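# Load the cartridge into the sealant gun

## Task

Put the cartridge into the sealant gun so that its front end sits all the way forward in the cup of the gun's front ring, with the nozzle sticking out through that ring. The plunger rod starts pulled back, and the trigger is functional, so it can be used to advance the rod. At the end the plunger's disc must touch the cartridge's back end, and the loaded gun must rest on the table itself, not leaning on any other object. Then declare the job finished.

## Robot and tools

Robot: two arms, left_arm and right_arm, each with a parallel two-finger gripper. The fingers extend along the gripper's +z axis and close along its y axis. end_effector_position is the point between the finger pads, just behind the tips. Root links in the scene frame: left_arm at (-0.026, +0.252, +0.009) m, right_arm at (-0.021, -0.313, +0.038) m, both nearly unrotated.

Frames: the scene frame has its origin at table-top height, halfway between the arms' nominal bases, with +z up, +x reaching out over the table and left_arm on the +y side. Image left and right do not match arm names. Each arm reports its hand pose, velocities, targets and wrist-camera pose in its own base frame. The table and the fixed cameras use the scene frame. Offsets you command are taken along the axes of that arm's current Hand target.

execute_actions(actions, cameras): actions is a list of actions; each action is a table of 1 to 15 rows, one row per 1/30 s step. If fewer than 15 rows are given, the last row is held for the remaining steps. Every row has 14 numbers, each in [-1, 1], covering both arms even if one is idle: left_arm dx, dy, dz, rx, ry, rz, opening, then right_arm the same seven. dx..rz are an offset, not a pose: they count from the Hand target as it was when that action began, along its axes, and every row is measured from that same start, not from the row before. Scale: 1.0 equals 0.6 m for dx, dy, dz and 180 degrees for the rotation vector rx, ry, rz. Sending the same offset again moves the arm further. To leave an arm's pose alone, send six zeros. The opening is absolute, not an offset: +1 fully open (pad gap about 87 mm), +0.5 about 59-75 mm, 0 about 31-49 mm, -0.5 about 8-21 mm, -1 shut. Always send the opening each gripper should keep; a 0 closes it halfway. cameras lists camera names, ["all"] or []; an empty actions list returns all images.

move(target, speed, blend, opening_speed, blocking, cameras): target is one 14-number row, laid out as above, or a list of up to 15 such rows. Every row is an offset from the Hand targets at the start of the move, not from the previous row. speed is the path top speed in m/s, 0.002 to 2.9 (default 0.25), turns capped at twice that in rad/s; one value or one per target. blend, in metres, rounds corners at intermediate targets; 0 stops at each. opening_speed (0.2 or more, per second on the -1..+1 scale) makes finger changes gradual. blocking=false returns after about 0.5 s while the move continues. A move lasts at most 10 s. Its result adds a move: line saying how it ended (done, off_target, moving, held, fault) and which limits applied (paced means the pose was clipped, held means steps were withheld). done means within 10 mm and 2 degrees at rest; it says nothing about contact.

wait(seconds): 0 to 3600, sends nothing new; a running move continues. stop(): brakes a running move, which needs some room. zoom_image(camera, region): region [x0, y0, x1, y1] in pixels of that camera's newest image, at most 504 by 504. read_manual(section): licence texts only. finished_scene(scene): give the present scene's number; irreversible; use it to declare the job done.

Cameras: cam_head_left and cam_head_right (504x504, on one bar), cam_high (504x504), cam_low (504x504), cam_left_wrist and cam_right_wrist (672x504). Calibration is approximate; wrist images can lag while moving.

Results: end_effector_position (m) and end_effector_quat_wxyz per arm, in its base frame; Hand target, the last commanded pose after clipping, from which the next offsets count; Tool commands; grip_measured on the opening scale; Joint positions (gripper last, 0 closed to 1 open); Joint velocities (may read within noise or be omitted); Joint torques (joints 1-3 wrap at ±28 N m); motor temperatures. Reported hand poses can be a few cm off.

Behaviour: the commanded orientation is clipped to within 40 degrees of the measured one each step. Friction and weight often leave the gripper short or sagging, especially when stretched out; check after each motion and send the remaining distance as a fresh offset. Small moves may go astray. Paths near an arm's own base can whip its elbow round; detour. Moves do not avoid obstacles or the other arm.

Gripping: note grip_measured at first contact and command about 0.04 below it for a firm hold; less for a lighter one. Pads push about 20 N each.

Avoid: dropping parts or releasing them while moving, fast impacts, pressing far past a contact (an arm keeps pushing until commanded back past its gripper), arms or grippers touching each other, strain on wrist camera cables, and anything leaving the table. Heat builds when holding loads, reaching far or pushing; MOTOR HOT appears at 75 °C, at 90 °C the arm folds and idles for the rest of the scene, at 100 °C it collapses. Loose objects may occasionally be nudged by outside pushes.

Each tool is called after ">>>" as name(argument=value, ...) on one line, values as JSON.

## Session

>>> execute_actions(actions=[])

Scene clock: 0.00 s.
left_arm: end_effector_position=(+0.3256, -0.0528, +0.1049) grip_measured=+1.000 end_effector_quat_wxyz=(+0.668, +0.072, +0.721, +0.171) | right_arm: end_effector_position=(+0.3044, +0.0883, +0.0122) grip_measured=+1.000 end_effector_quat_wxyz=(+0.513, -0.106, +0.837, +0.159)
Joint positions: left_arm=[-0.537 1.417 0.141 1.211 -0.687 0.311 1] | right_arm=[0.128 1.454 0.158 0.841 -0.271 0.045 1]
Joint velocities: within noise
Joint torques (N m): no reading
Motor temperatures (°C): left_arm=[23 29 27 24 20 19 21] | right_arm=[21 25 24 26 22 24 19]
Heat: left arm: 29 °C; right arm: 26 °C.
Hand target: left_arm +0.3274, -0.0539, +0.1090; +0.672, +0.069, +0.717, +0.169 | right_arm +0.3097, +0.0890, +0.0192; +0.524, -0.108, +0.830, +0.160
Tool commands: left_gripper/opening=+1.0 right_gripper/opening=+1.0
camera_calibration:
cam_left_wrist: T_world_to_cam=[[0.11469, -0.91941, -0.37621, -0.04447], [-0.86057, 0.09723, -0.49997, 0.35056], [0.49626, 0.38109, -0.78006, 0.08407]] pos_world=[0.26505, -0.10701, 0.22412]
cam_right_wrist: T_world_to_cam=[[0.30759, -0.93832, -0.15796, -0.01036], [-0.91141, -0.24285, -0.3322, 0.33437], [0.27335, 0.24615, -0.92989, 0.04871]] pos_world=[0.29461, 0.05949, 0.15474]

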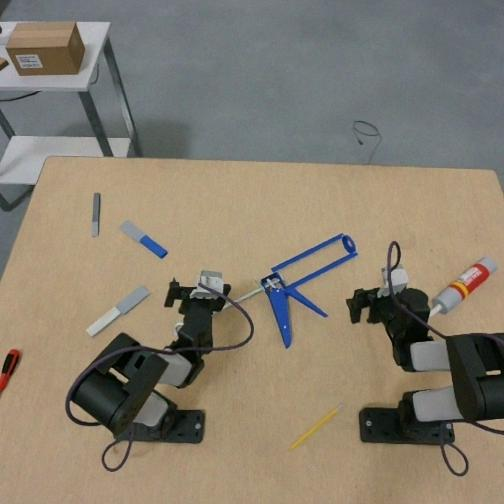

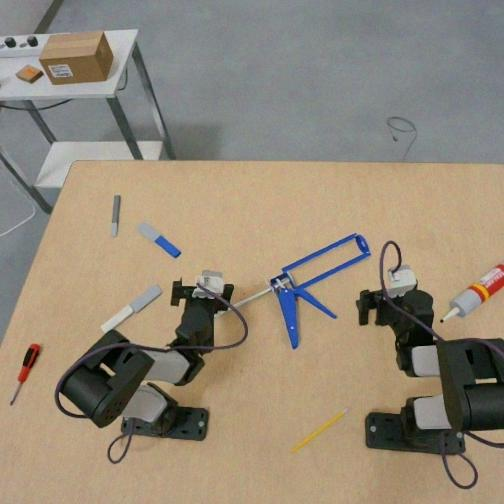

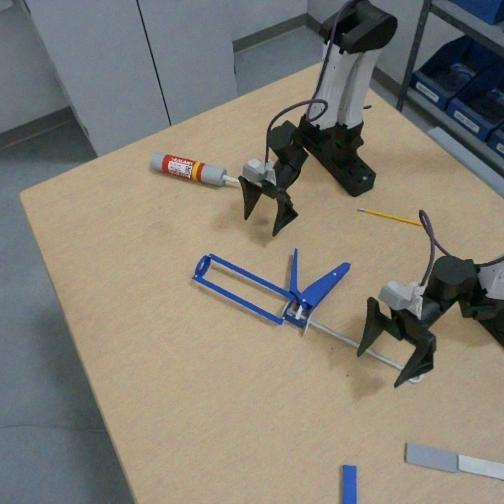

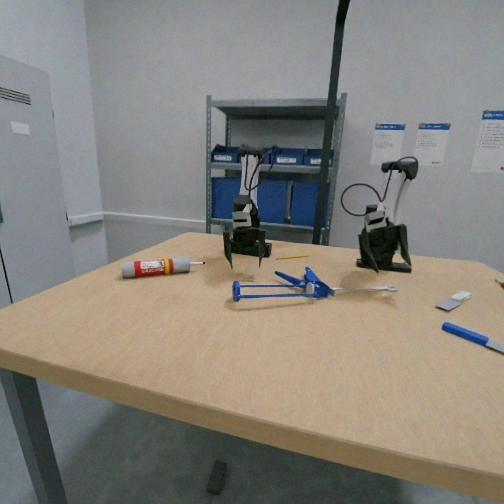

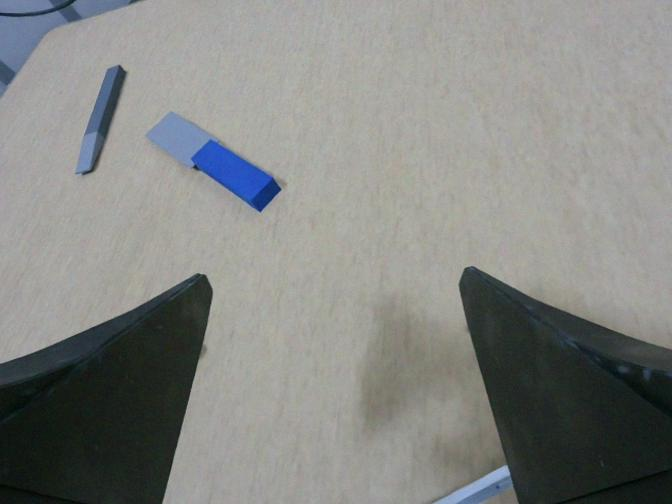

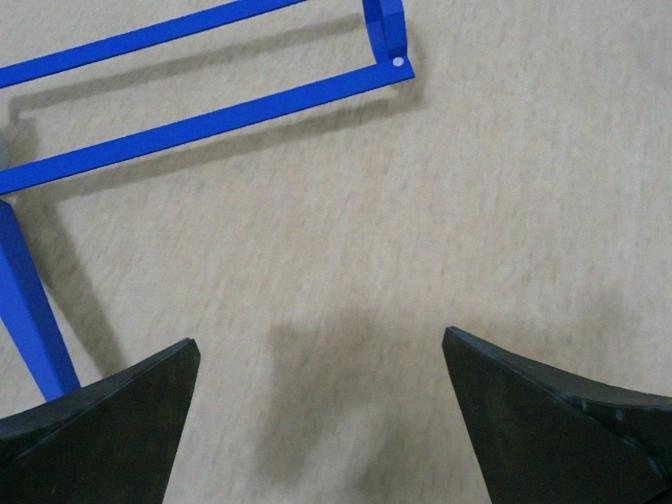

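>>> move(target=[0,0,0,0,0,0,1, -0.1667,0.0308,-0.0322,0.0449,0.3664,-0.0254,0.2], cameras=["cam_right_wrist"], speed=0.3)

Scene clock: 10.30 s.
left_arm: end_effector_position=(+0.3256, -0.0528, +0.1049) grip_measured=+1.000 end_effector_quat_wxyz=(+0.668, +0.072, +0.721, +0.171) | right_arm: end_effector_position=(+0.3245, +0.0990, +0.1185) grip_measured=+0.200 end_effector_quat_wxyz=(-0.005, -0.169, +0.986, +0.007)
Joint positions: left_arm=[-0.537 1.417 0.141 1.211 -0.687 0.311 1] | right_arm=[0.294 2.004 1.822 -1.396 -0.015 -0.045 0.6]
Joint torques (N m): left_arm=[0.66 -4.29 5.55 1.62 -0.06 -0.05] | right_arm=[0.51 -6.83 8.88 0.34 0.01 -0.04]
Heat: left arm: 29 °C; right arm: 28 °C.
Hand target: left_arm +0.3274, -0.0539, +0.1090; +0.672, +0.069, +0.717, +0.169 | right_arm +0.3299, +0.1000, +0.1200; +0.000, -0.173, +0.985, +0.000
Off the commanded pose: left_arm 0.005 m, 1 deg | right_arm 0.006 m, 1 deg.
move: done
cam_right_wrist: T_world_to_cam=[[0.31761, -0.94807, 0.01718, -0.01268], [-0.67406, -0.213, 0.7073, 0.18735], [-0.66691, -0.23622, -0.70671, 0.46574]] pos_world=[0.44091, 0.1379, 0.19685]

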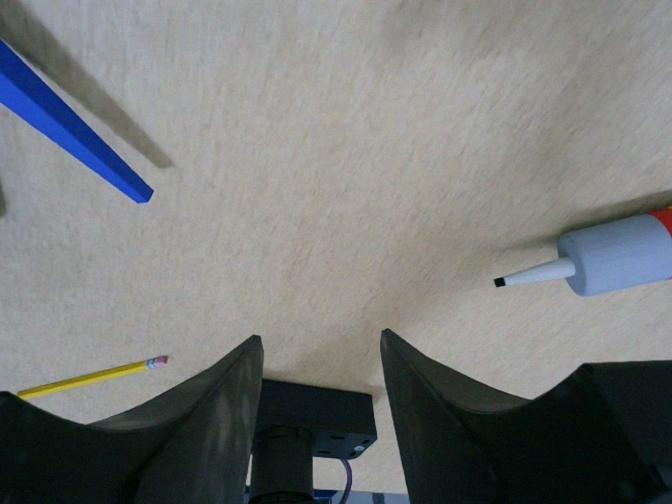

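>>> move(target=[0,0,0,0,0,0,1, -0.163,0.007,0.06,0,0,-0.5656,0.1], cameras=["cam_right_wrist","cam_high","cam_head_left"], speed=0.3)

Scene clock: 14.73 s.
left_arm: end_effector_position=(+0.3256, -0.0528, +0.1049) grip_measured=+1.000 end_effector_quat_wxyz=(+0.668, +0.072, +0.721, +0.171) | right_arm: end_effector_position=(+0.4121, +0.1344, +0.0836) grip_measured=+0.100 end_effector_quat_wxyz=(+0.005, +0.870, -0.492, -0.009)
Joint positions: left_arm=[-0.537 1.417 0.141 1.211 -0.687 0.311 1] | right_arm=[0.408 2.215 2.01 -1.384 -0.008 -1.705 0.55]
Joint torques (N m): left_arm=[0.66 -4.25 5.55 1.61 -0.05 -0.04] | right_arm=[0.12 -7.95 8.72 0.35 -0.11 -0.11]
Heat: left arm: 29 °C; right arm: 28 °C.
Hand target: left_arm +0.3274, -0.0539, +0.1090; +0.672, +0.069, +0.717, +0.169 | right_arm +0.4204, +0.1374, +0.0841; +0.000, +0.874, -0.487, +0.000
Off the commanded pose: left_arm 0.005 m, 1 deg | right_arm 0.009 m, 1 deg.
move: done
cam_right_wrist: T_world_to_cam=[[0.86494, 0.50165, 0.01516, -0.42654], [0.35135, -0.62682, 0.69545, -0.08739], [0.35837, -0.59619, -0.71842, 0.13482]] pos_world=[0.35132, 0.23957, 0.1641]
Images, in order (width x height): cam_head_left 504x504, cam_high 504x504, cam_right_wrist 672x504.

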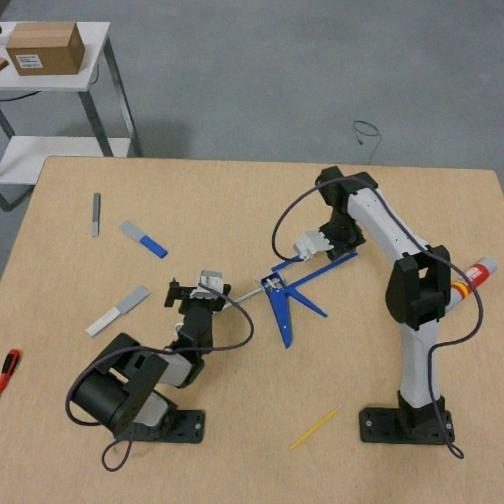

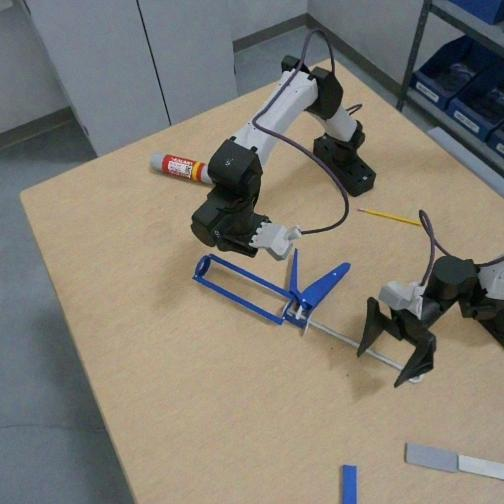

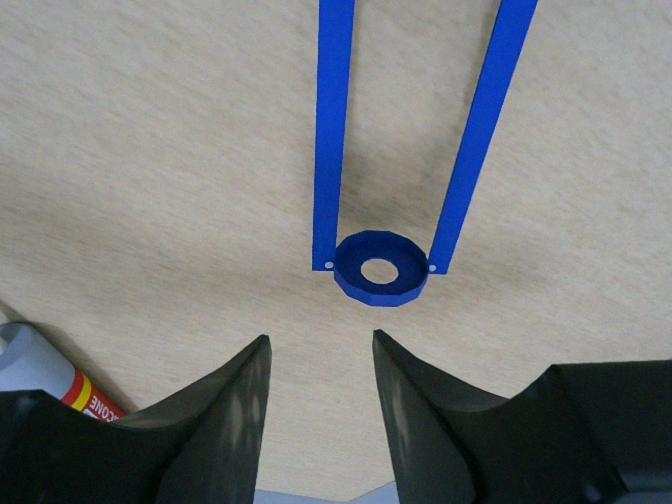

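>>> move(target=[0,0,0,0,0,0,1, 0,0,0.11,0,0,0.02,0], cameras=["cam_right_wrist"], speed=0.15)

Scene clock: 16.87 s.
left_arm: end_effector_position=(+0.3256, -0.0528, +0.1049) grip_measured=+1.000 end_effector_quat_wxyz=(+0.668, +0.072, +0.721, +0.171) | right_arm: end_effector_position=(+0.4215, +0.1383, +0.0259) grip_measured=+0.000 end_effector_quat_wxyz=(-0.007, +0.860, -0.511, +0.000)
Joint positions: left_arm=[-0.537 1.417 0.141 1.211 -0.687 0.311 1] | right_arm=[0.408 2.253 1.843 -1.148 -0.008 -1.661 0.5]
Joint torques (N m): left_arm=[0.69 -4.3 5.56 1.63 -0.05 -0.05] | right_arm=[0.14 -8.47 5.24 0.45 -0.12 0.09]
Heat: left arm: 29 °C; right arm: 27 °C.
Hand target: left_arm +0.3274, -0.0539, +0.1090; +0.672, +0.069, +0.717, +0.169 | right_arm +0.4205, +0.1374, +0.0181; +0.000, +0.858, -0.514, +0.000
Off the commanded pose: left_arm 0.005 m, 1 deg | right_arm 0.008 m, 1 deg.
move: done
cam_right_wrist: T_world_to_cam=[[0.88528, 0.4629, 0.04481, -0.4398], [0.30429, -0.64941, 0.69691, -0.02513], [0.3517, -0.60332, -0.71576, 0.09603]] pos_world=[0.36322, 0.2452, 0.10595]

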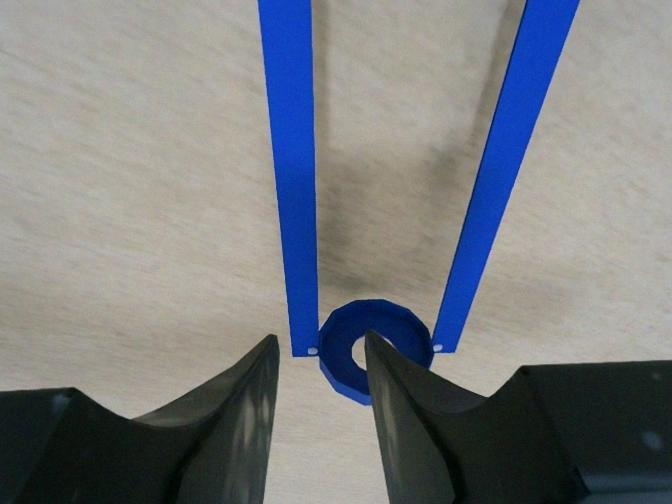

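>>> move(target=[0,0,0,0,0,0,1, 0,0.018,0.035,0,0,0,0], cameras=["cam_right_wrist"], speed=0.1)

Scene clock: 18.43 s.
left_arm: end_effector_position=(+0.3256, -0.0528, +0.1049) grip_measured=+1.000 end_effector_quat_wxyz=(+0.668, +0.072, +0.721, +0.171) | right_arm: end_effector_position=(+0.4094, +0.1329, -0.0042) grip_measured=+0.000 end_effector_quat_wxyz=(+0.003, +0.859, -0.511, -0.006)
Joint positions: left_arm=[-0.537 1.417 0.141 1.211 -0.687 0.311 1] | right_arm=[0.408 2.253 1.72 -1.051 -0.006 -1.661 0.5]
Joint torques (N m): left_arm=[0.65 -4.26 5.53 1.62 -0.05 -0.04] | right_arm=[-0.06 -10.21 5.07 0.42 -0.13 0.06]
Heat: left arm: 29 °C; right arm: 28 °C.
Hand target: left_arm +0.3274, -0.0539, +0.1090; +0.672, +0.069, +0.717, +0.169 | right_arm +0.4109, +0.1322, -0.0029; +0.000, +0.858, -0.514, +0.000
Off the commanded pose: left_arm 0.005 m, 1 deg | right_arm 0.002 m, 1 deg.
move: done
cam_right_wrist: T_world_to_cam=[[0.8862, 0.46286, 0.02003, -0.42568], [0.31952, -0.64191, 0.69704, -0.01132], [0.33549, -0.61132, -0.71676, 0.08312]] pos_world=[0.35297, 0.24058, 0.076]

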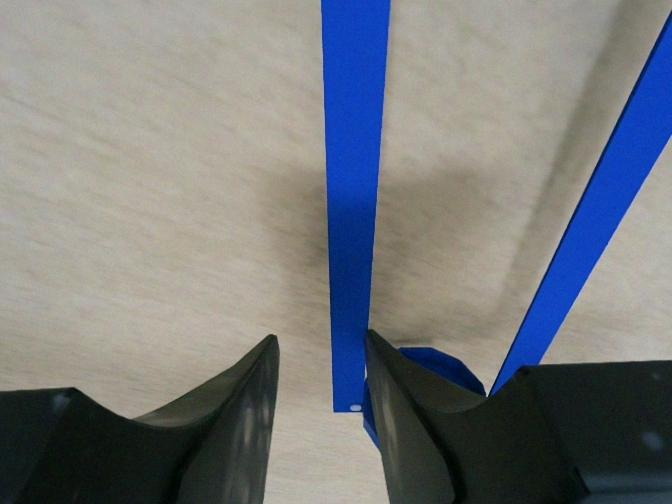

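>>> move(target=[0,0,0,0,0,0,1, 0,-0.015,-0.025,0,0,0,0], cameras=["cam_right_wrist"], speed=0.1)

Scene clock: 19.83 s.
left_arm: end_effector_position=(+0.3256, -0.0528, +0.1049) grip_measured=+1.000 end_effector_quat_wxyz=(+0.668, +0.072, +0.721, +0.171) | right_arm: end_effector_position=(+0.4140, +0.1348, +0.0094) grip_measured=+0.000 end_effector_quat_wxyz=(+0.001, +0.859, -0.511, -0.005)
Joint positions: left_arm=[-0.537 1.417 0.141 1.211 -0.687 0.311 1] | right_arm=[0.408 2.253 1.776 -1.101 -0.006 -1.661 0.5]
Joint torques (N m): left_arm=[0.66 -4.25 5.53 1.62 -0.06 -0.02] | right_arm=[0.16 -8.68 8.65 0.18 -0.13 0.09]
Heat: left arm: 29 °C; right arm: 28 °C.
Hand target: left_arm +0.3274, -0.0539, +0.1090; +0.672, +0.069, +0.717, +0.169 | right_arm +0.4189, +0.1365, +0.0121; +0.000, +0.858, -0.514, +0.000
Off the commanded pose: left_arm 0.005 m, 1 deg | right_arm 0.006 m, 1 deg.
move: done
cam_right_wrist: T_world_to_cam=[[0.88609, 0.46283, 0.02531, -0.43094], [0.31616, -0.64341, 0.69718, -0.01937], [0.33896, -0.60976, -0.71645, 0.09084]] pos_world=[0.35718, 0.24238, 0.08949]

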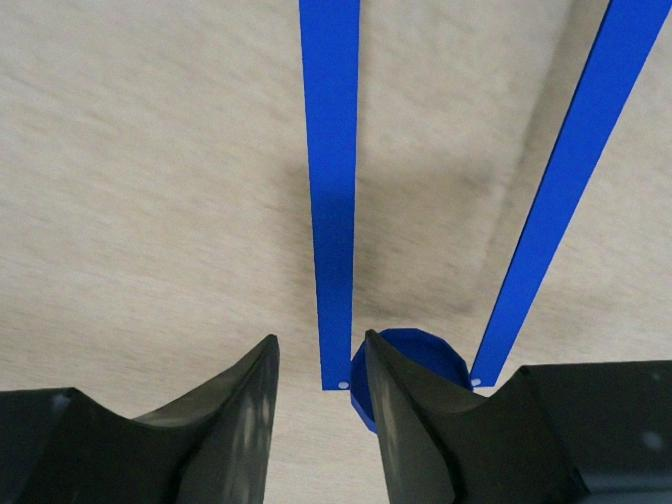

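>>> move(target=[0,0,0,0,0,0,1, 0,0,0.055,0,0,0,0], cameras=["cam_right_wrist"], speed=0.1)

Scene clock: 21.57 s.
left_arm: end_effector_position=(+0.3256, -0.0528, +0.1049) grip_measured=+1.000 end_effector_quat_wxyz=(+0.668, +0.072, +0.721, +0.171) | right_arm: end_effector_position=(+0.4198, +0.1373, -0.0134) grip_measured=+0.000 end_effector_quat_wxyz=(-0.006, +0.859, -0.511, +0.000)
Joint positions: left_arm=[-0.537 1.417 0.141 1.211 -0.687 0.311 1] | right_arm=[0.408 2.287 1.739 -1.013 -0.006 -1.661 0.5]
Joint torques (N m): left_arm=[0.65 -4.21 5.53 1.62 -0.05 -0.05] | right_arm=[0.12 -8.46 5.44 0.43 -0.12 0.08]
Heat: left arm: 29 °C; right arm: 28 °C.
Hand target: left_arm +0.3274, -0.0539, +0.1090; +0.672, +0.069, +0.717, +0.169 | right_arm +0.4188, +0.1364, -0.0209; +0.000, +0.858, -0.514, +0.000
Off the commanded pose: left_arm 0.005 m, 1 deg | right_arm 0.008 m, 1 deg.
move: done
cam_right_wrist: T_world_to_cam=[[0.88555, 0.46259, 0.04251, -0.4362], [0.3051, -0.64816, 0.69771, 0.00161], [0.35031, -0.60489, -0.71511, 0.06872]] pos_world=[0.36171, 0.24439, 0.06656]

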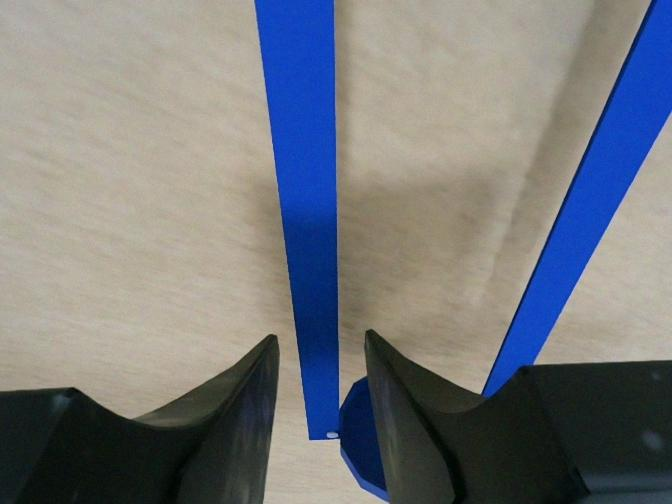

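>>> move(target=[0,0,0,0,0,0,1, 0,0,0.006,0,0,0,-0.7], cameras=["cam_right_wrist"], opening_speed=0.6)

Scene clock: 23.20 s.
left_arm: end_effector_position=(+0.3256, -0.0528, +0.1049) grip_measured=+1.000 end_effector_quat_wxyz=(+0.668, +0.072, +0.721, +0.171) | right_arm: end_effector_position=(+0.4206, +0.1375, -0.0146) grip_measured=-0.386 end_effector_quat_wxyz=(-0.008, +0.859, -0.512, +0.002)
Joint positions: left_arm=[-0.537 1.417 0.141 1.211 -0.687 0.311 1] | right_arm=[0.408 2.287 1.734 -1.003 -0.006 -1.66 0.307]
Joint torques (N m): left_arm=[0.66 -4.27 5.56 1.62 -0.07 -0.04] | right_arm=[0.12 -8.05 5.26 0.48 -0.13 0.07]
Heat: left arm: 29 °C; right arm: 28 °C.
Hand target: left_arm +0.3274, -0.0539, +0.1090; +0.672, +0.069, +0.717, +0.169 | right_arm +0.4189, +0.1364, -0.0245; +0.000, +0.858, -0.514, +0.000
Off the commanded pose: left_arm 0.005 m, 1 deg | right_arm 0.010 m, 1 deg.
move: done
cam_right_wrist: T_world_to_cam=[[0.8857, 0.46184, 0.04731, -0.43673], [0.30124, -0.64925, 0.69838, 0.00415], [0.35326, -0.6043, -0.71417, 0.06636]] pos_world=[0.36212, 0.2445, 0.06516]

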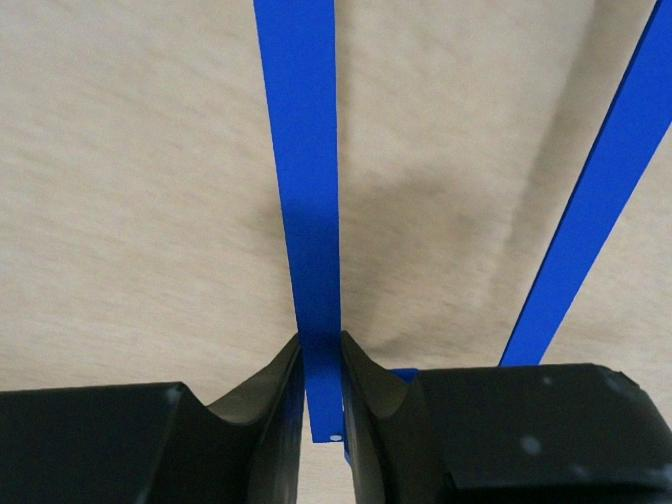

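>>> move(target=[0,0,0,0,0,0,1, -0.035,0.1705,0,0,0,0.122,-0.7], cameras=["cam_right_wrist","cam_head_left","cam_high"], speed=0.1)

Scene clock: 26.37 s.
left_arm: end_effector_position=(+0.3256, -0.0528, +0.1049) grip_measured=+1.000 end_effector_quat_wxyz=(+0.668, +0.072, +0.721, +0.171) | right_arm: end_effector_position=(+0.3344, +0.1088, -0.0229) grip_measured=-0.386 end_effector_quat_wxyz=(-0.015, +0.747, -0.664, +0.013)
Joint positions: left_arm=[-0.537 1.417 0.141 1.211 -0.687 0.311 1] | right_arm=[0.433 2.016 1.256 -0.772 0.011 -1.255 0.307]
Joint torques (N m): left_arm=[0.66 -4.25 5.5 1.62 -0.06 -0.04] | right_arm=[0.61 -8.81 3.22 0.14 -0.28 0.19]
Heat: left arm: 29 °C; right arm: 29 °C.
Hand target: left_arm +0.3274, -0.0539, +0.1090; +0.672, +0.069, +0.717, +0.169 | right_arm +0.3187, +0.1067, -0.0245; +0.000, +0.744, -0.668, +0.000
Off the commanded pose: left_arm 0.005 m, 1 deg | right_arm 0.016 m, 2 deg.
move: off_target (right_arm)
cam_right_wrist: T_world_to_cam=[[0.99229, 0.10091, 0.0719, -0.34254], [0.02204, -0.71483, 0.69895, 0.11775], [0.12193, -0.69198, -0.71155, 0.16048]] pos_world=[0.31774, 0.22978, 0.05652]
Images, in order (width x height): cam_head_left 504x504, cam_high 504x504, cam_right_wrist 672x504.

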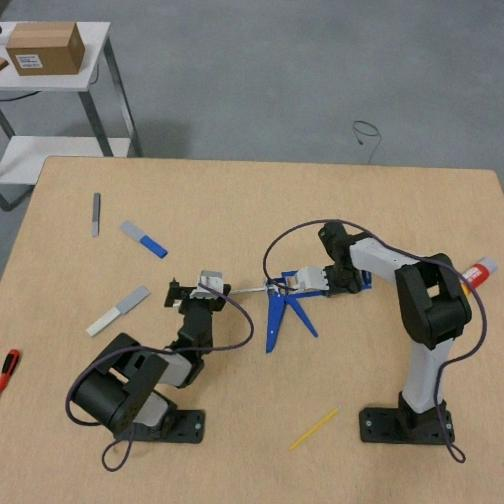

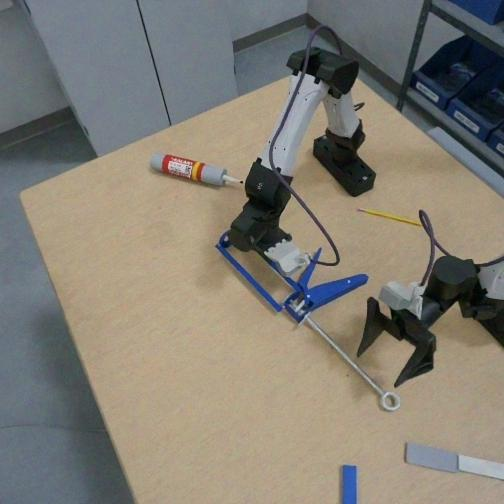

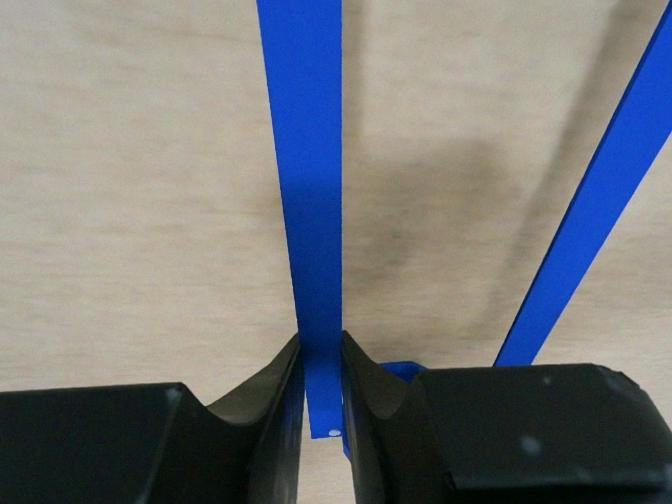

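>>> move(target=[0,0,0,0,0,0,1, 0.013,0.178,0,0,0,0.145,-0.7], cameras=["cam_right_wrist","cam_head_left","cam_high"], speed=0.1)

Scene clock: 30.00 s.
left_arm: end_effector_position=(+0.3256, -0.0528, +0.1049) grip_measured=+1.000 end_effector_quat_wxyz=(+0.668, +0.072, +0.721, +0.171) | right_arm: end_effector_position=(+0.2250, +0.0883, -0.0219) grip_measured=-0.386 end_effector_quat_wxyz=(+0.009, -0.584, +0.812, -0.008)
Joint positions: left_arm=[-0.537 1.417 0.141 1.211 -0.687 0.311 1] | right_arm=[0.501 1.724 0.863 -0.691 0.013 -0.745 0.307]
Joint torques (N m): left_arm=[0.68 -4.27 5.55 1.62 -0.07 -0.05] | right_arm=[0.5 -6.19 3.06 0.37 -0.29 0.32]
Motor temperatures (°C): left_arm=[23 29 29 26 20 19 21] | right_arm=[21 30 26 27 22 24 20]
Heat: left arm: 29 °C; right arm: 30 °C.
Hand target: left_arm +0.3274, -0.0539, +0.1090; +0.672, +0.069, +0.717, +0.169 | right_arm +0.2134, +0.0874, -0.0245; +0.000, -0.574, +0.819, +0.000
Off the commanded pose: left_arm 0.005 m, 1 deg | right_arm 0.012 m, 2 deg.
move: off_target (right_arm)
cam_right_wrist: T_world_to_cam=[[0.94113, -0.33348, 0.05528, -0.1825], [-0.27546, -0.6618, 0.69724, 0.167], [-0.19594, -0.67142, -0.71471, 0.23001]] pos_world=[0.26282, 0.2041, 0.05804]
Images, in order (width x height): cam_head_left 504x504, cam_high 504x504, cam_right_wrist 672x504.

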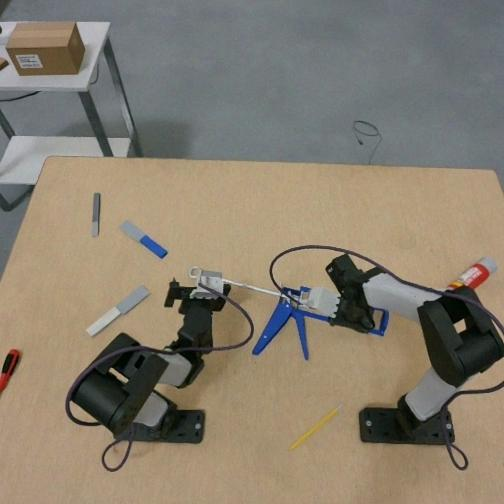

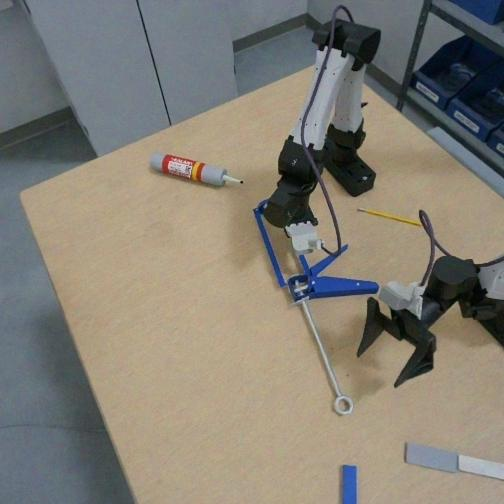

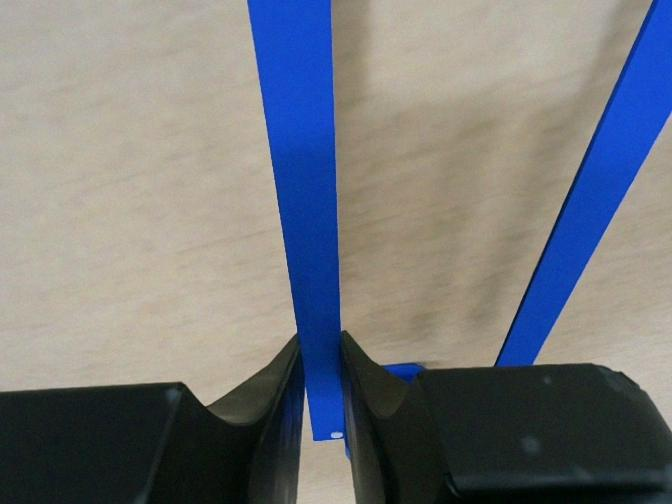

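>>> move(target=[[0,0,0,0,0,0,1, 0,0,0,0,0,0,0],[-0.069,-0.0917,-0.0135,0.215,0.4385,0.0574,0, 0,0,-0.22,0,0,0,0]], cameras=["cam_right_wrist","cam_left_wrist","cam_high"], speed=0.25, opening_speed=1.5)

Scene clock: 37.90 s.
left_arm: end_effector_position=(+0.3272, -0.1191, +0.1296) grip_measured=+0.001 end_effector_quat_wxyz=(+0.004, +0.207, +0.978, +0.006) | right_arm: end_effector_position=(+0.2093, +0.0805, +0.0954) grip_measured=+0.000 end_effector_quat_wxyz=(-0.026, -0.576, +0.817, -0.004)
Joint positions: left_arm=[-0.363 2.032 1.909 -1.441 -0.014 0.055 0.5] | right_arm=[0.501 1.557 1.178 -1.243 0.013 -0.726 0.5]
Joint torques (N m): left_arm=[1.33 -8.8 8.88 0.12 0.12 0.07] | right_arm=[0.5 -7.23 8.77 0.2 -0.29 0.1]
Heat: left arm: 30 °C; right arm: 30 °C.
Hand target: left_arm +0.3301, -0.1200, +0.1299; +0.000, +0.208, +0.978, +0.000 | right_arm +0.2134, +0.0875, +0.1075; +0.000, -0.574, +0.819, +0.000
Off the commanded pose: left_arm 0.003 m, 1 deg | right_arm 0.015 m, 3 deg.
move: off_target (right_arm)
cam_left_wrist: T_world_to_cam=[[-0.43715, -0.89935, -0.00819, 0.03898], [-0.53404, 0.25223, 0.80696, 0.11287], [-0.72367, 0.35713, -0.59055, 0.49948]] pos_world=[0.43878, -0.17179, 0.2042]
cam_right_wrist: T_world_to_cam=[[0.93635, -0.35095, 0.00891, -0.17006], [-0.24393, -0.63215, 0.73545, 0.06318], [-0.25247, -0.69081, -0.67752, 0.31533]] pos_world=[0.25426, 0.19809, 0.16869]
Images, in order (width x height): cam_high 504x504, cam_left_wrist 672x504, cam_right_wrist 672x504.

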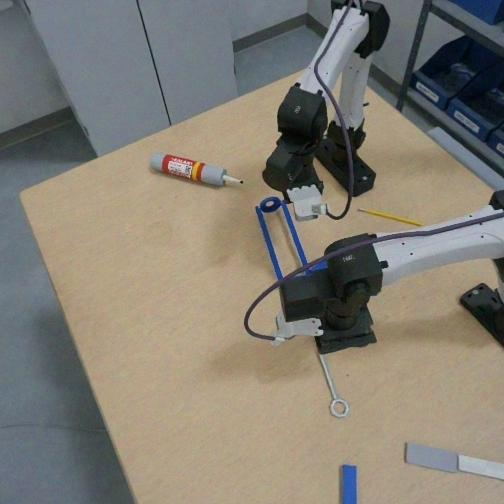

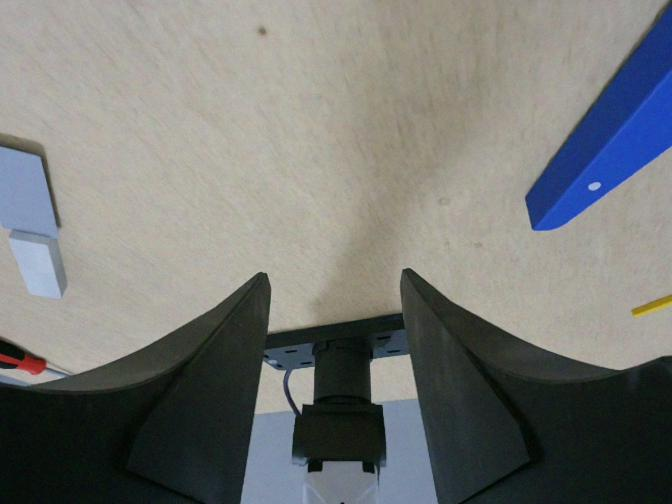

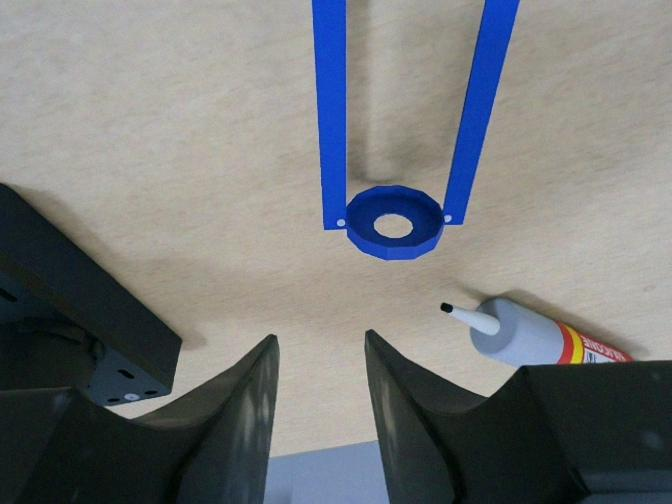

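>>> move(target=[-0.0845,-0.112,0.05,0,0,-0.528,0, 0.3785,-0.362,-0.0375,0,0,0.686,1], cameras=["cam_right_wrist","cam_left_wrist","cam_head_left"], speed=0.3)

Scene clock: 43.80 s.
left_arm: end_effector_position=(+0.3497, -0.1974, +0.0972) grip_measured=+0.000 end_effector_quat_wxyz=(+0.001, -0.579, +0.815, +0.010) | right_arm: end_effector_position=(+0.3361, -0.1985, +0.1301) grip_measured=+1.000 end_effector_quat_wxyz=(-0.001, +0.442, +0.897, -0.006)
Joint positions: left_arm=[-0.415 2.078 1.849 -1.359 -0.011 -1.651 0.5] | right_arm=[-0.564 2.242 2.241 -1.57 0.013 0.352 1]
Joint torques (N m): left_arm=[0.09 -12.33 5.19 0.27 0.03 -0.12] | right_arm=[-0.44 -8.05 8.65 0.31 -0.22 0.14]
Heat: left arm: 31 °C; right arm: 30 °C.
Hand target: left_arm +0.3492, -0.2020, +0.1000; +0.000, -0.581, +0.814, +0.000 | right_arm +0.3403, -0.2000, +0.1302; +0.000, +0.449, +0.893, +0.000
Off the commanded pose: left_arm 0.005 m, 1 deg | right_arm 0.005 m, 1 deg.
joint sent to its limit (right arm) — joint 4 (wrist pitch), lower limit. The joint targets still meet the commanded pose.
move: done
cam_left_wrist: T_world_to_cam=[[0.93198, -0.36239, -0.0095, -0.3945], [-0.20889, -0.55824, 0.80295, -0.10248], [-0.29628, -0.74635, -0.59597, 0.15784]] pos_world=[0.39302, -0.08237, 0.17261]
cam_right_wrist: T_world_to_cam=[[-0.80228, -0.59528, 0.04459, 0.14424], [-0.40078, 0.5925, 0.6988, 0.19277], [-0.4424, 0.54276, -0.71393, 0.49151]] pos_world=[0.41042, -0.29513, 0.20976]
Images, in order (width x height): cam_head_left 504x504, cam_left_wrist 672x504, cam_right_wrist 672x504.

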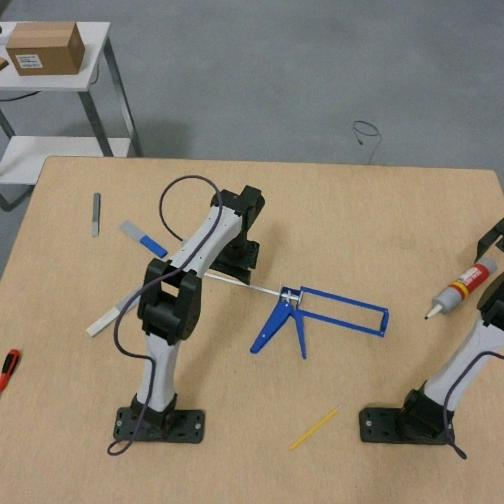

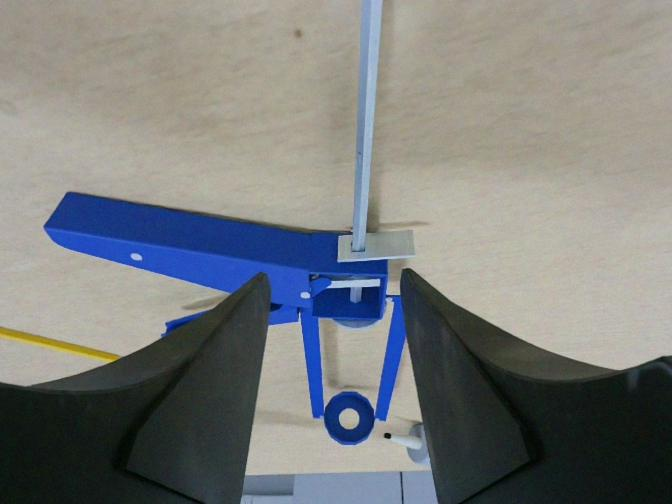

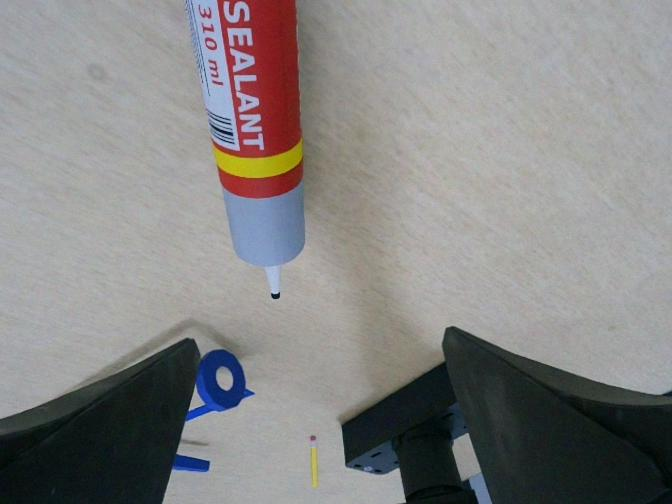

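>>> move(target=[-0.003,-0.017,0.108,0,0,0.008,0, -0.023,0.058,0.1,0,0,0.012,1], cameras=["cam_right_wrist","cam_left_wrist"], speed=0.2)

Scene clock: 47.10 s.
left_arm: end_effector_position=(+0.3600, -0.2020, +0.0438) grip_measured=+0.000 end_effector_quat_wxyz=(+0.008, -0.572, +0.820, -0.002) | right_arm: end_effector_position=(+0.3711, -0.1918, +0.0761) grip_measured=+1.000 end_effector_quat_wxyz=(-0.001, +0.462, +0.887, -0.006)
Joint positions: left_arm=[-0.415 2.117 1.697 -1.138 -0.011 -1.635 0.5] | right_arm=[-0.515 2.342 2.193 -1.423 0.013 0.446 1]
Joint torques (N m): left_arm=[0.72 -9.4 5.35 0.34 0.01 0.03] | right_arm=[0.23 -8.84 6.71 0.55 -0.22 0.11]
Heat: left arm: 32 °C; right arm: 30 °C.
Hand target: left_arm +0.3594, -0.2037, +0.0351; +0.000, -0.571, +0.821, +0.000 | right_arm +0.3765, -0.1904, +0.0701; +0.000, +0.466, +0.885, +0.000
Off the commanded pose: left_arm 0.009 m, 1 deg | right_arm 0.008 m, 1 deg.
move: done
cam_left_wrist: T_world_to_cam=[[0.92596, -0.37717, 0.01854, -0.40832], [-0.2383, -0.54554, 0.80349, -0.04692], [-0.29294, -0.74842, -0.59503, 0.12405]] pos_world=[0.40324, -0.08676, 0.11908]
cam_right_wrist: T_world_to_cam=[[-0.82807, -0.55891, 0.04394, 0.19533], [-0.37459, 0.60989, 0.69836, 0.23419], [-0.41712, 0.56183, -0.71439, 0.45912]] pos_world=[0.44098, -0.29161, 0.15586]
Images, in order (width x height): cam_left_wrist 672x504, cam_right_wrist 672x504.

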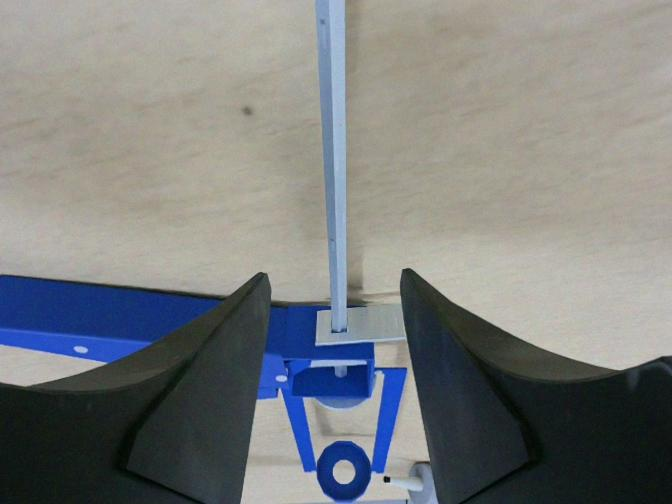

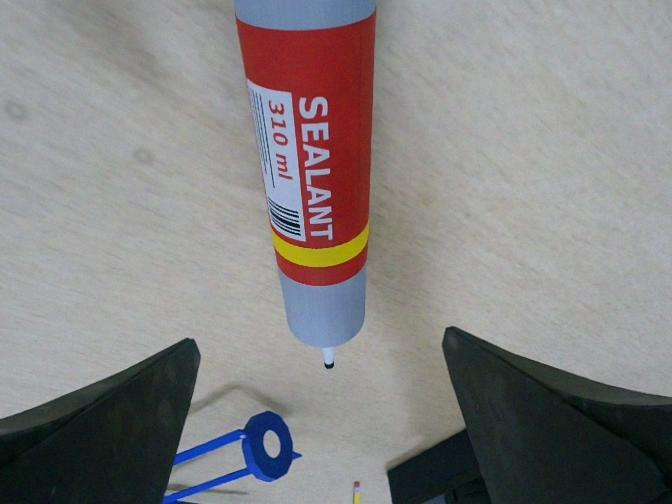

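>>> move(target=[0,0,0.055,0,0,0,0, 0.005,0.002,0.085,0,0,0,1], cameras=["cam_right_wrist","cam_left_wrist"], speed=0.12)

Scene clock: 49.60 s.
left_arm: end_effector_position=(+0.3614, -0.2026, +0.0117) grip_measured=+0.000 end_effector_quat_wxyz=(+0.009, -0.572, +0.820, -0.003) | right_arm: end_effector_position=(+0.3725, -0.1924, +0.0262) grip_measured=+1.000 end_effector_quat_wxyz=(+0.003, +0.465, +0.885, -0.006)
Joint positions: left_arm=[-0.415 2.15 1.618 -1.023 -0.011 -1.634 0.5] | right_arm=[-0.515 2.342 1.996 -1.218 0.013 0.452 1]
Joint torques (N m): left_arm=[0.7 -9.58 5 0.34 0.03 0.02] | right_arm=[0.68 -9.2 5.44 0.55 -0.22 0.12]
Heat: left arm: 33 °C; right arm: 31 °C.
Hand target: left_arm +0.3594, -0.2036, +0.0020; +0.000, -0.571, +0.821, +0.000 | right_arm +0.3757, -0.1872, +0.0191; +0.000, +0.466, +0.885, +0.000
Off the commanded pose: left_arm 0.010 m, 1 deg | right_arm 0.009 m, 1 deg.
move: done
cam_left_wrist: T_world_to_cam=[[0.92575, -0.37753, 0.02164, -0.40936], [-0.2408, -0.54441, 0.80351, -0.01995], [-0.29156, -0.74906, -0.5949, 0.10419]] pos_world=[0.40454, -0.08736, 0.08688]
cam_right_wrist: T_world_to_cam=[[-0.83131, -0.55432, 0.04061, 0.2005], [-0.37579, 0.61439, 0.69376, 0.27138], [-0.40952, 0.56147, -0.71906, 0.42161]] pos_world=[0.44131, -0.29231, 0.10675]
Images, in order (width x height): cam_left_wrist 672x504, cam_right_wrist 672x504.

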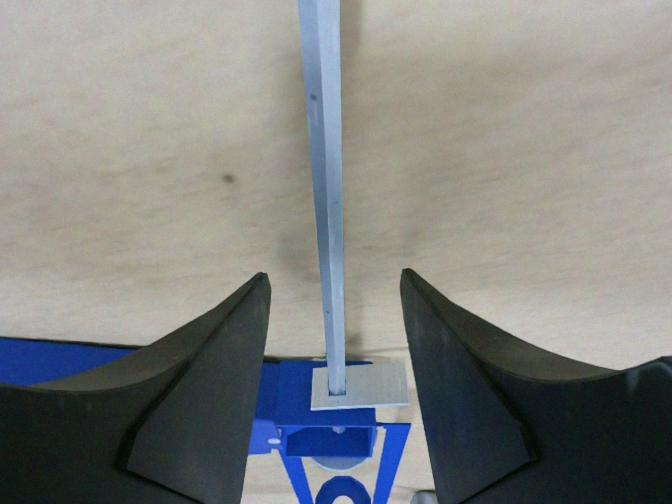

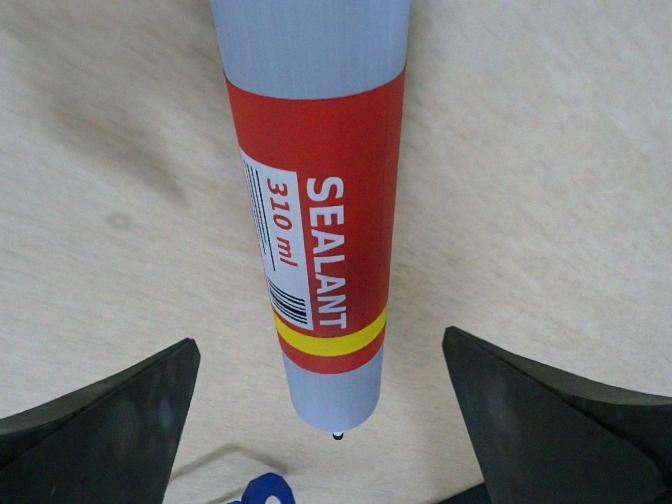

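>>> move(target=[0,0,0,0,0,0,-0.9, 0.002,0,0.047,0,0,0,1], cameras=["cam_right_wrist","cam_left_wrist"], speed=0.1, opening_speed=0.8)

Scene clock: 52.87 s.
left_arm: end_effector_position=(+0.3613, -0.2026, +0.0117) grip_measured=-0.777 end_effector_quat_wxyz=(+0.009, -0.571, +0.821, -0.003) | right_arm: end_effector_position=(+0.3723, -0.1915, -0.0012) grip_measured=+1.000 end_effector_quat_wxyz=(+0.004, +0.464, +0.886, -0.006)
Joint positions: left_arm=[-0.415 2.15 1.618 -1.023 -0.011 -1.631 0.111] | right_arm=[-0.513 2.357 1.912 -1.118 0.013 0.453 1]
Joint torques (N m): left_arm=[0.73 -9.65 5.18 0.35 0.01 -0.01] | right_arm=[0.65 -8.98 5.55 0.55 -0.21 0.12]
Heat: left arm: 33 °C; right arm: 32 °C.
Hand target: left_arm +0.3595, -0.2036, +0.0020; +0.000, -0.571, +0.821, +0.000 | right_arm +0.3751, -0.1863, -0.0091; +0.000, +0.466, +0.885, +0.000
Off the commanded pose: left_arm 0.010 m, 1 deg | right_arm 0.010 m, 1 deg.
move: done
cam_left_wrist: T_world_to_cam=[[0.92444, -0.38069, 0.02194, -0.40946], [-0.24291, -0.54356, 0.80345, -0.019], [-0.29394, -0.74808, -0.59496, 0.10526]] pos_world=[0.40484, -0.08746, 0.08688]
cam_right_wrist: T_world_to_cam=[[-0.8312, -0.55455, 0.03978, 0.20194], [-0.37711, 0.61492, 0.69257, 0.29033], [-0.40853, 0.56066, -0.72025, 0.4009]] pos_world=[0.44111, -0.29131, 0.07964]
Images, in order (width x height): cam_left_wrist 672x504, cam_right_wrist 672x504.

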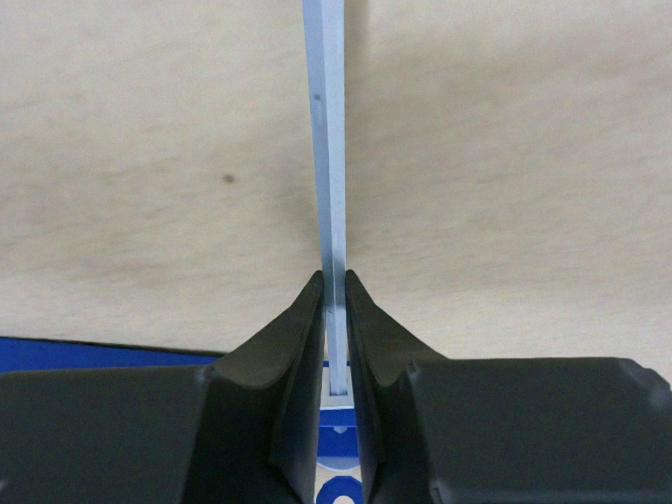

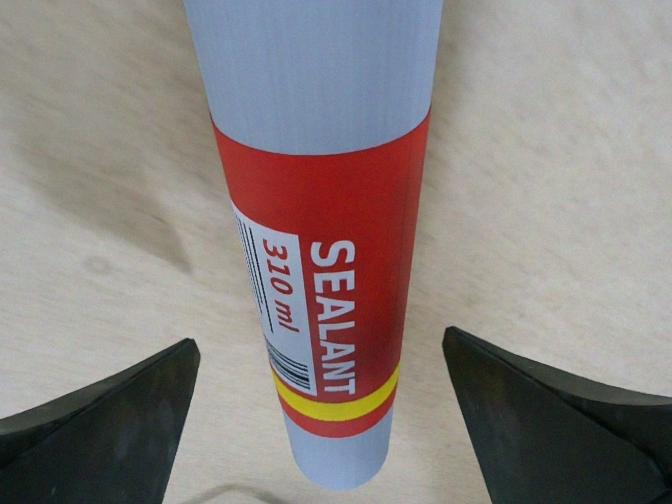

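>>> move(target=[0,0,0,0,0,0,-0.95, 0,-0.006,0,0,0,0,-0.05], cameras=["cam_right_wrist"], opening_speed=0.6)

Scene clock: 55.30 s.
left_arm: end_effector_position=(+0.3613, -0.2026, +0.0117) grip_measured=-0.777 end_effector_quat_wxyz=(+0.009, -0.571, +0.821, -0.003) | right_arm: end_effector_position=(+0.3709, -0.1906, -0.0036) grip_measured=+0.281 end_effector_quat_wxyz=(+0.002, +0.465, +0.885, -0.006)
Joint positions: left_arm=[-0.415 2.15 1.618 -1.023 -0.011 -1.631 0.111] | right_arm=[-0.513 2.357 1.902 -1.112 0.012 0.453 0.641]
Joint torques (N m): left_arm=[0.66 -9.57 5.15 0.34 0.03 -0.01] | right_arm=[0.03 -9.52 5.38 0.54 -0.21 0.04]
Heat: left arm: 33 °C; right arm: 32 °C.
Hand target: left_arm +0.3595, -0.2036, +0.0020; +0.000, -0.571, +0.821, +0.000 | right_arm +0.3721, -0.1883, -0.0091; +0.000, +0.466, +0.885, +0.000
Off the commanded pose: left_arm 0.010 m, 1 deg | right_arm 0.006 m, 1 deg.
move: done
cam_right_wrist: T_world_to_cam=[[-0.83122, -0.55438, 0.04153, 0.20136], [-0.37426, 0.61326, 0.69559, 0.28947], [-0.41109, 0.56265, -0.71724, 0.39941]] pos_world=[0.43991, -0.29061, 0.07675]

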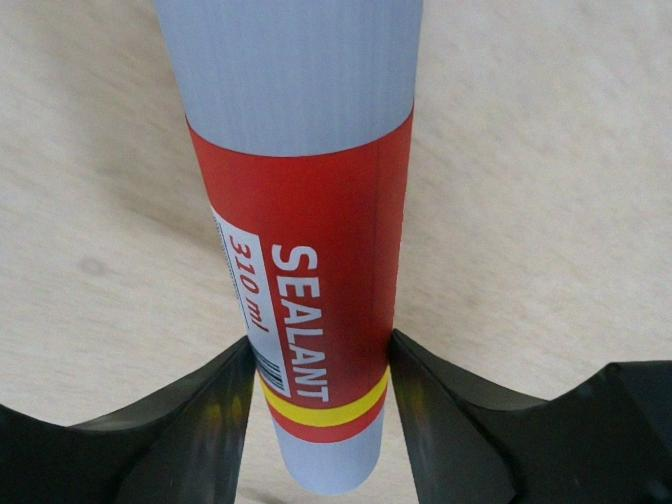

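>>> move(target=[0,0,0,0,0,0,-0.95, 0,0,-0.2,0,0,0,0.18], cameras=["cam_right_wrist","cam_high","cam_low"], speed=0.15)

Scene clock: 59.90 s.
left_arm: end_effector_position=(+0.3613, -0.2026, +0.0117) grip_measured=-0.777 end_effector_quat_wxyz=(+0.009, -0.571, +0.821, -0.003) | right_arm: end_effector_position=(+0.3675, -0.1886, +0.1081) grip_measured=+0.180 end_effector_quat_wxyz=(-0.005, +0.465, +0.886, -0.006)
Joint positions: left_arm=[-0.415 2.15 1.618 -1.023 -0.011 -1.631 0.111] | right_arm=[-0.513 2.357 2.346 -1.569 0.012 0.453 0.59]
Joint torques (N m): left_arm=[0.75 -9.57 5.19 0.35 0.02 -0.01] | right_arm=[0.02 -9.39 8.64 0.28 -0.21 0.04]
Motor temperatures (°C): left_arm=[23 34 30 25 20 19 21] | right_arm=[21 33 28 26 22 24 20]
Heat: left arm: 34 °C; right arm: 33 °C.
Hand target: left_arm +0.3595, -0.2036, +0.0020; +0.000, -0.571, +0.821, +0.000 | right_arm +0.3722, -0.1883, +0.1109; +0.000, +0.466, +0.885, +0.000
Off the commanded pose: left_arm 0.010 m, 1 deg | right_arm 0.006 m, 1 deg.
joint sent to its limit (right arm) — joint 4 (wrist pitch), lower limit. The joint targets still meet the commanded pose.
move: done
cam_right_wrist: T_world_to_cam=[[-0.83073, -0.55468, 0.04715, 0.19412], [-0.36664, 0.60889, 0.70344, 0.20492], [-0.41889, 0.56708, -0.70919, 0.47982]] pos_world=[0.43739, -0.2892, 0.18698]
Images, in order (width x height): cam_high 504x504, cam_low 504x504, cam_right_wrist 672x504.

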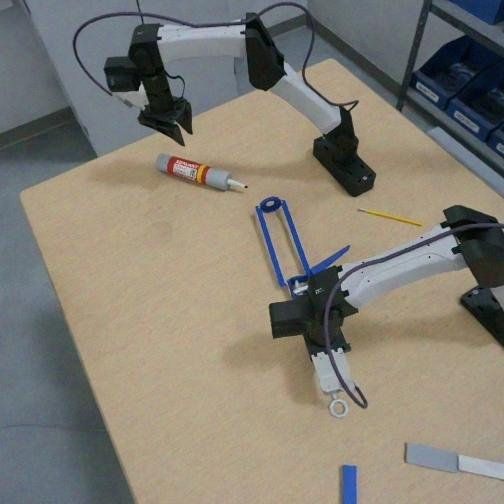

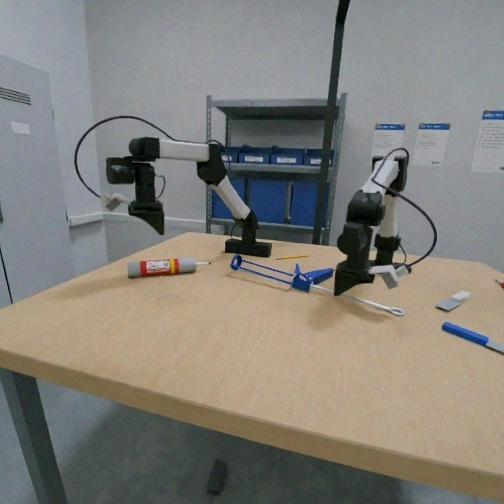

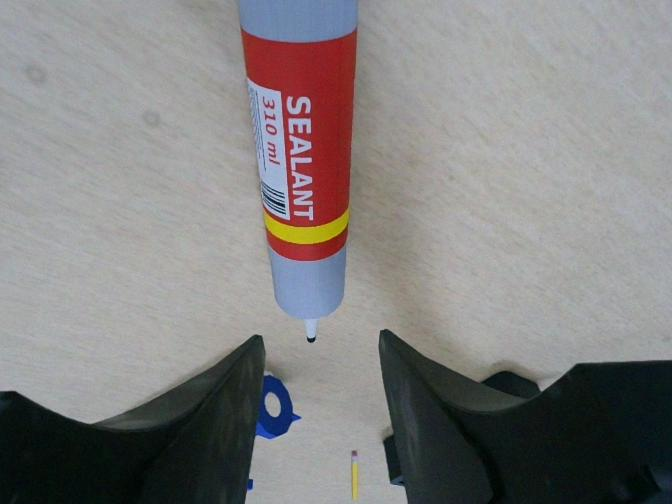

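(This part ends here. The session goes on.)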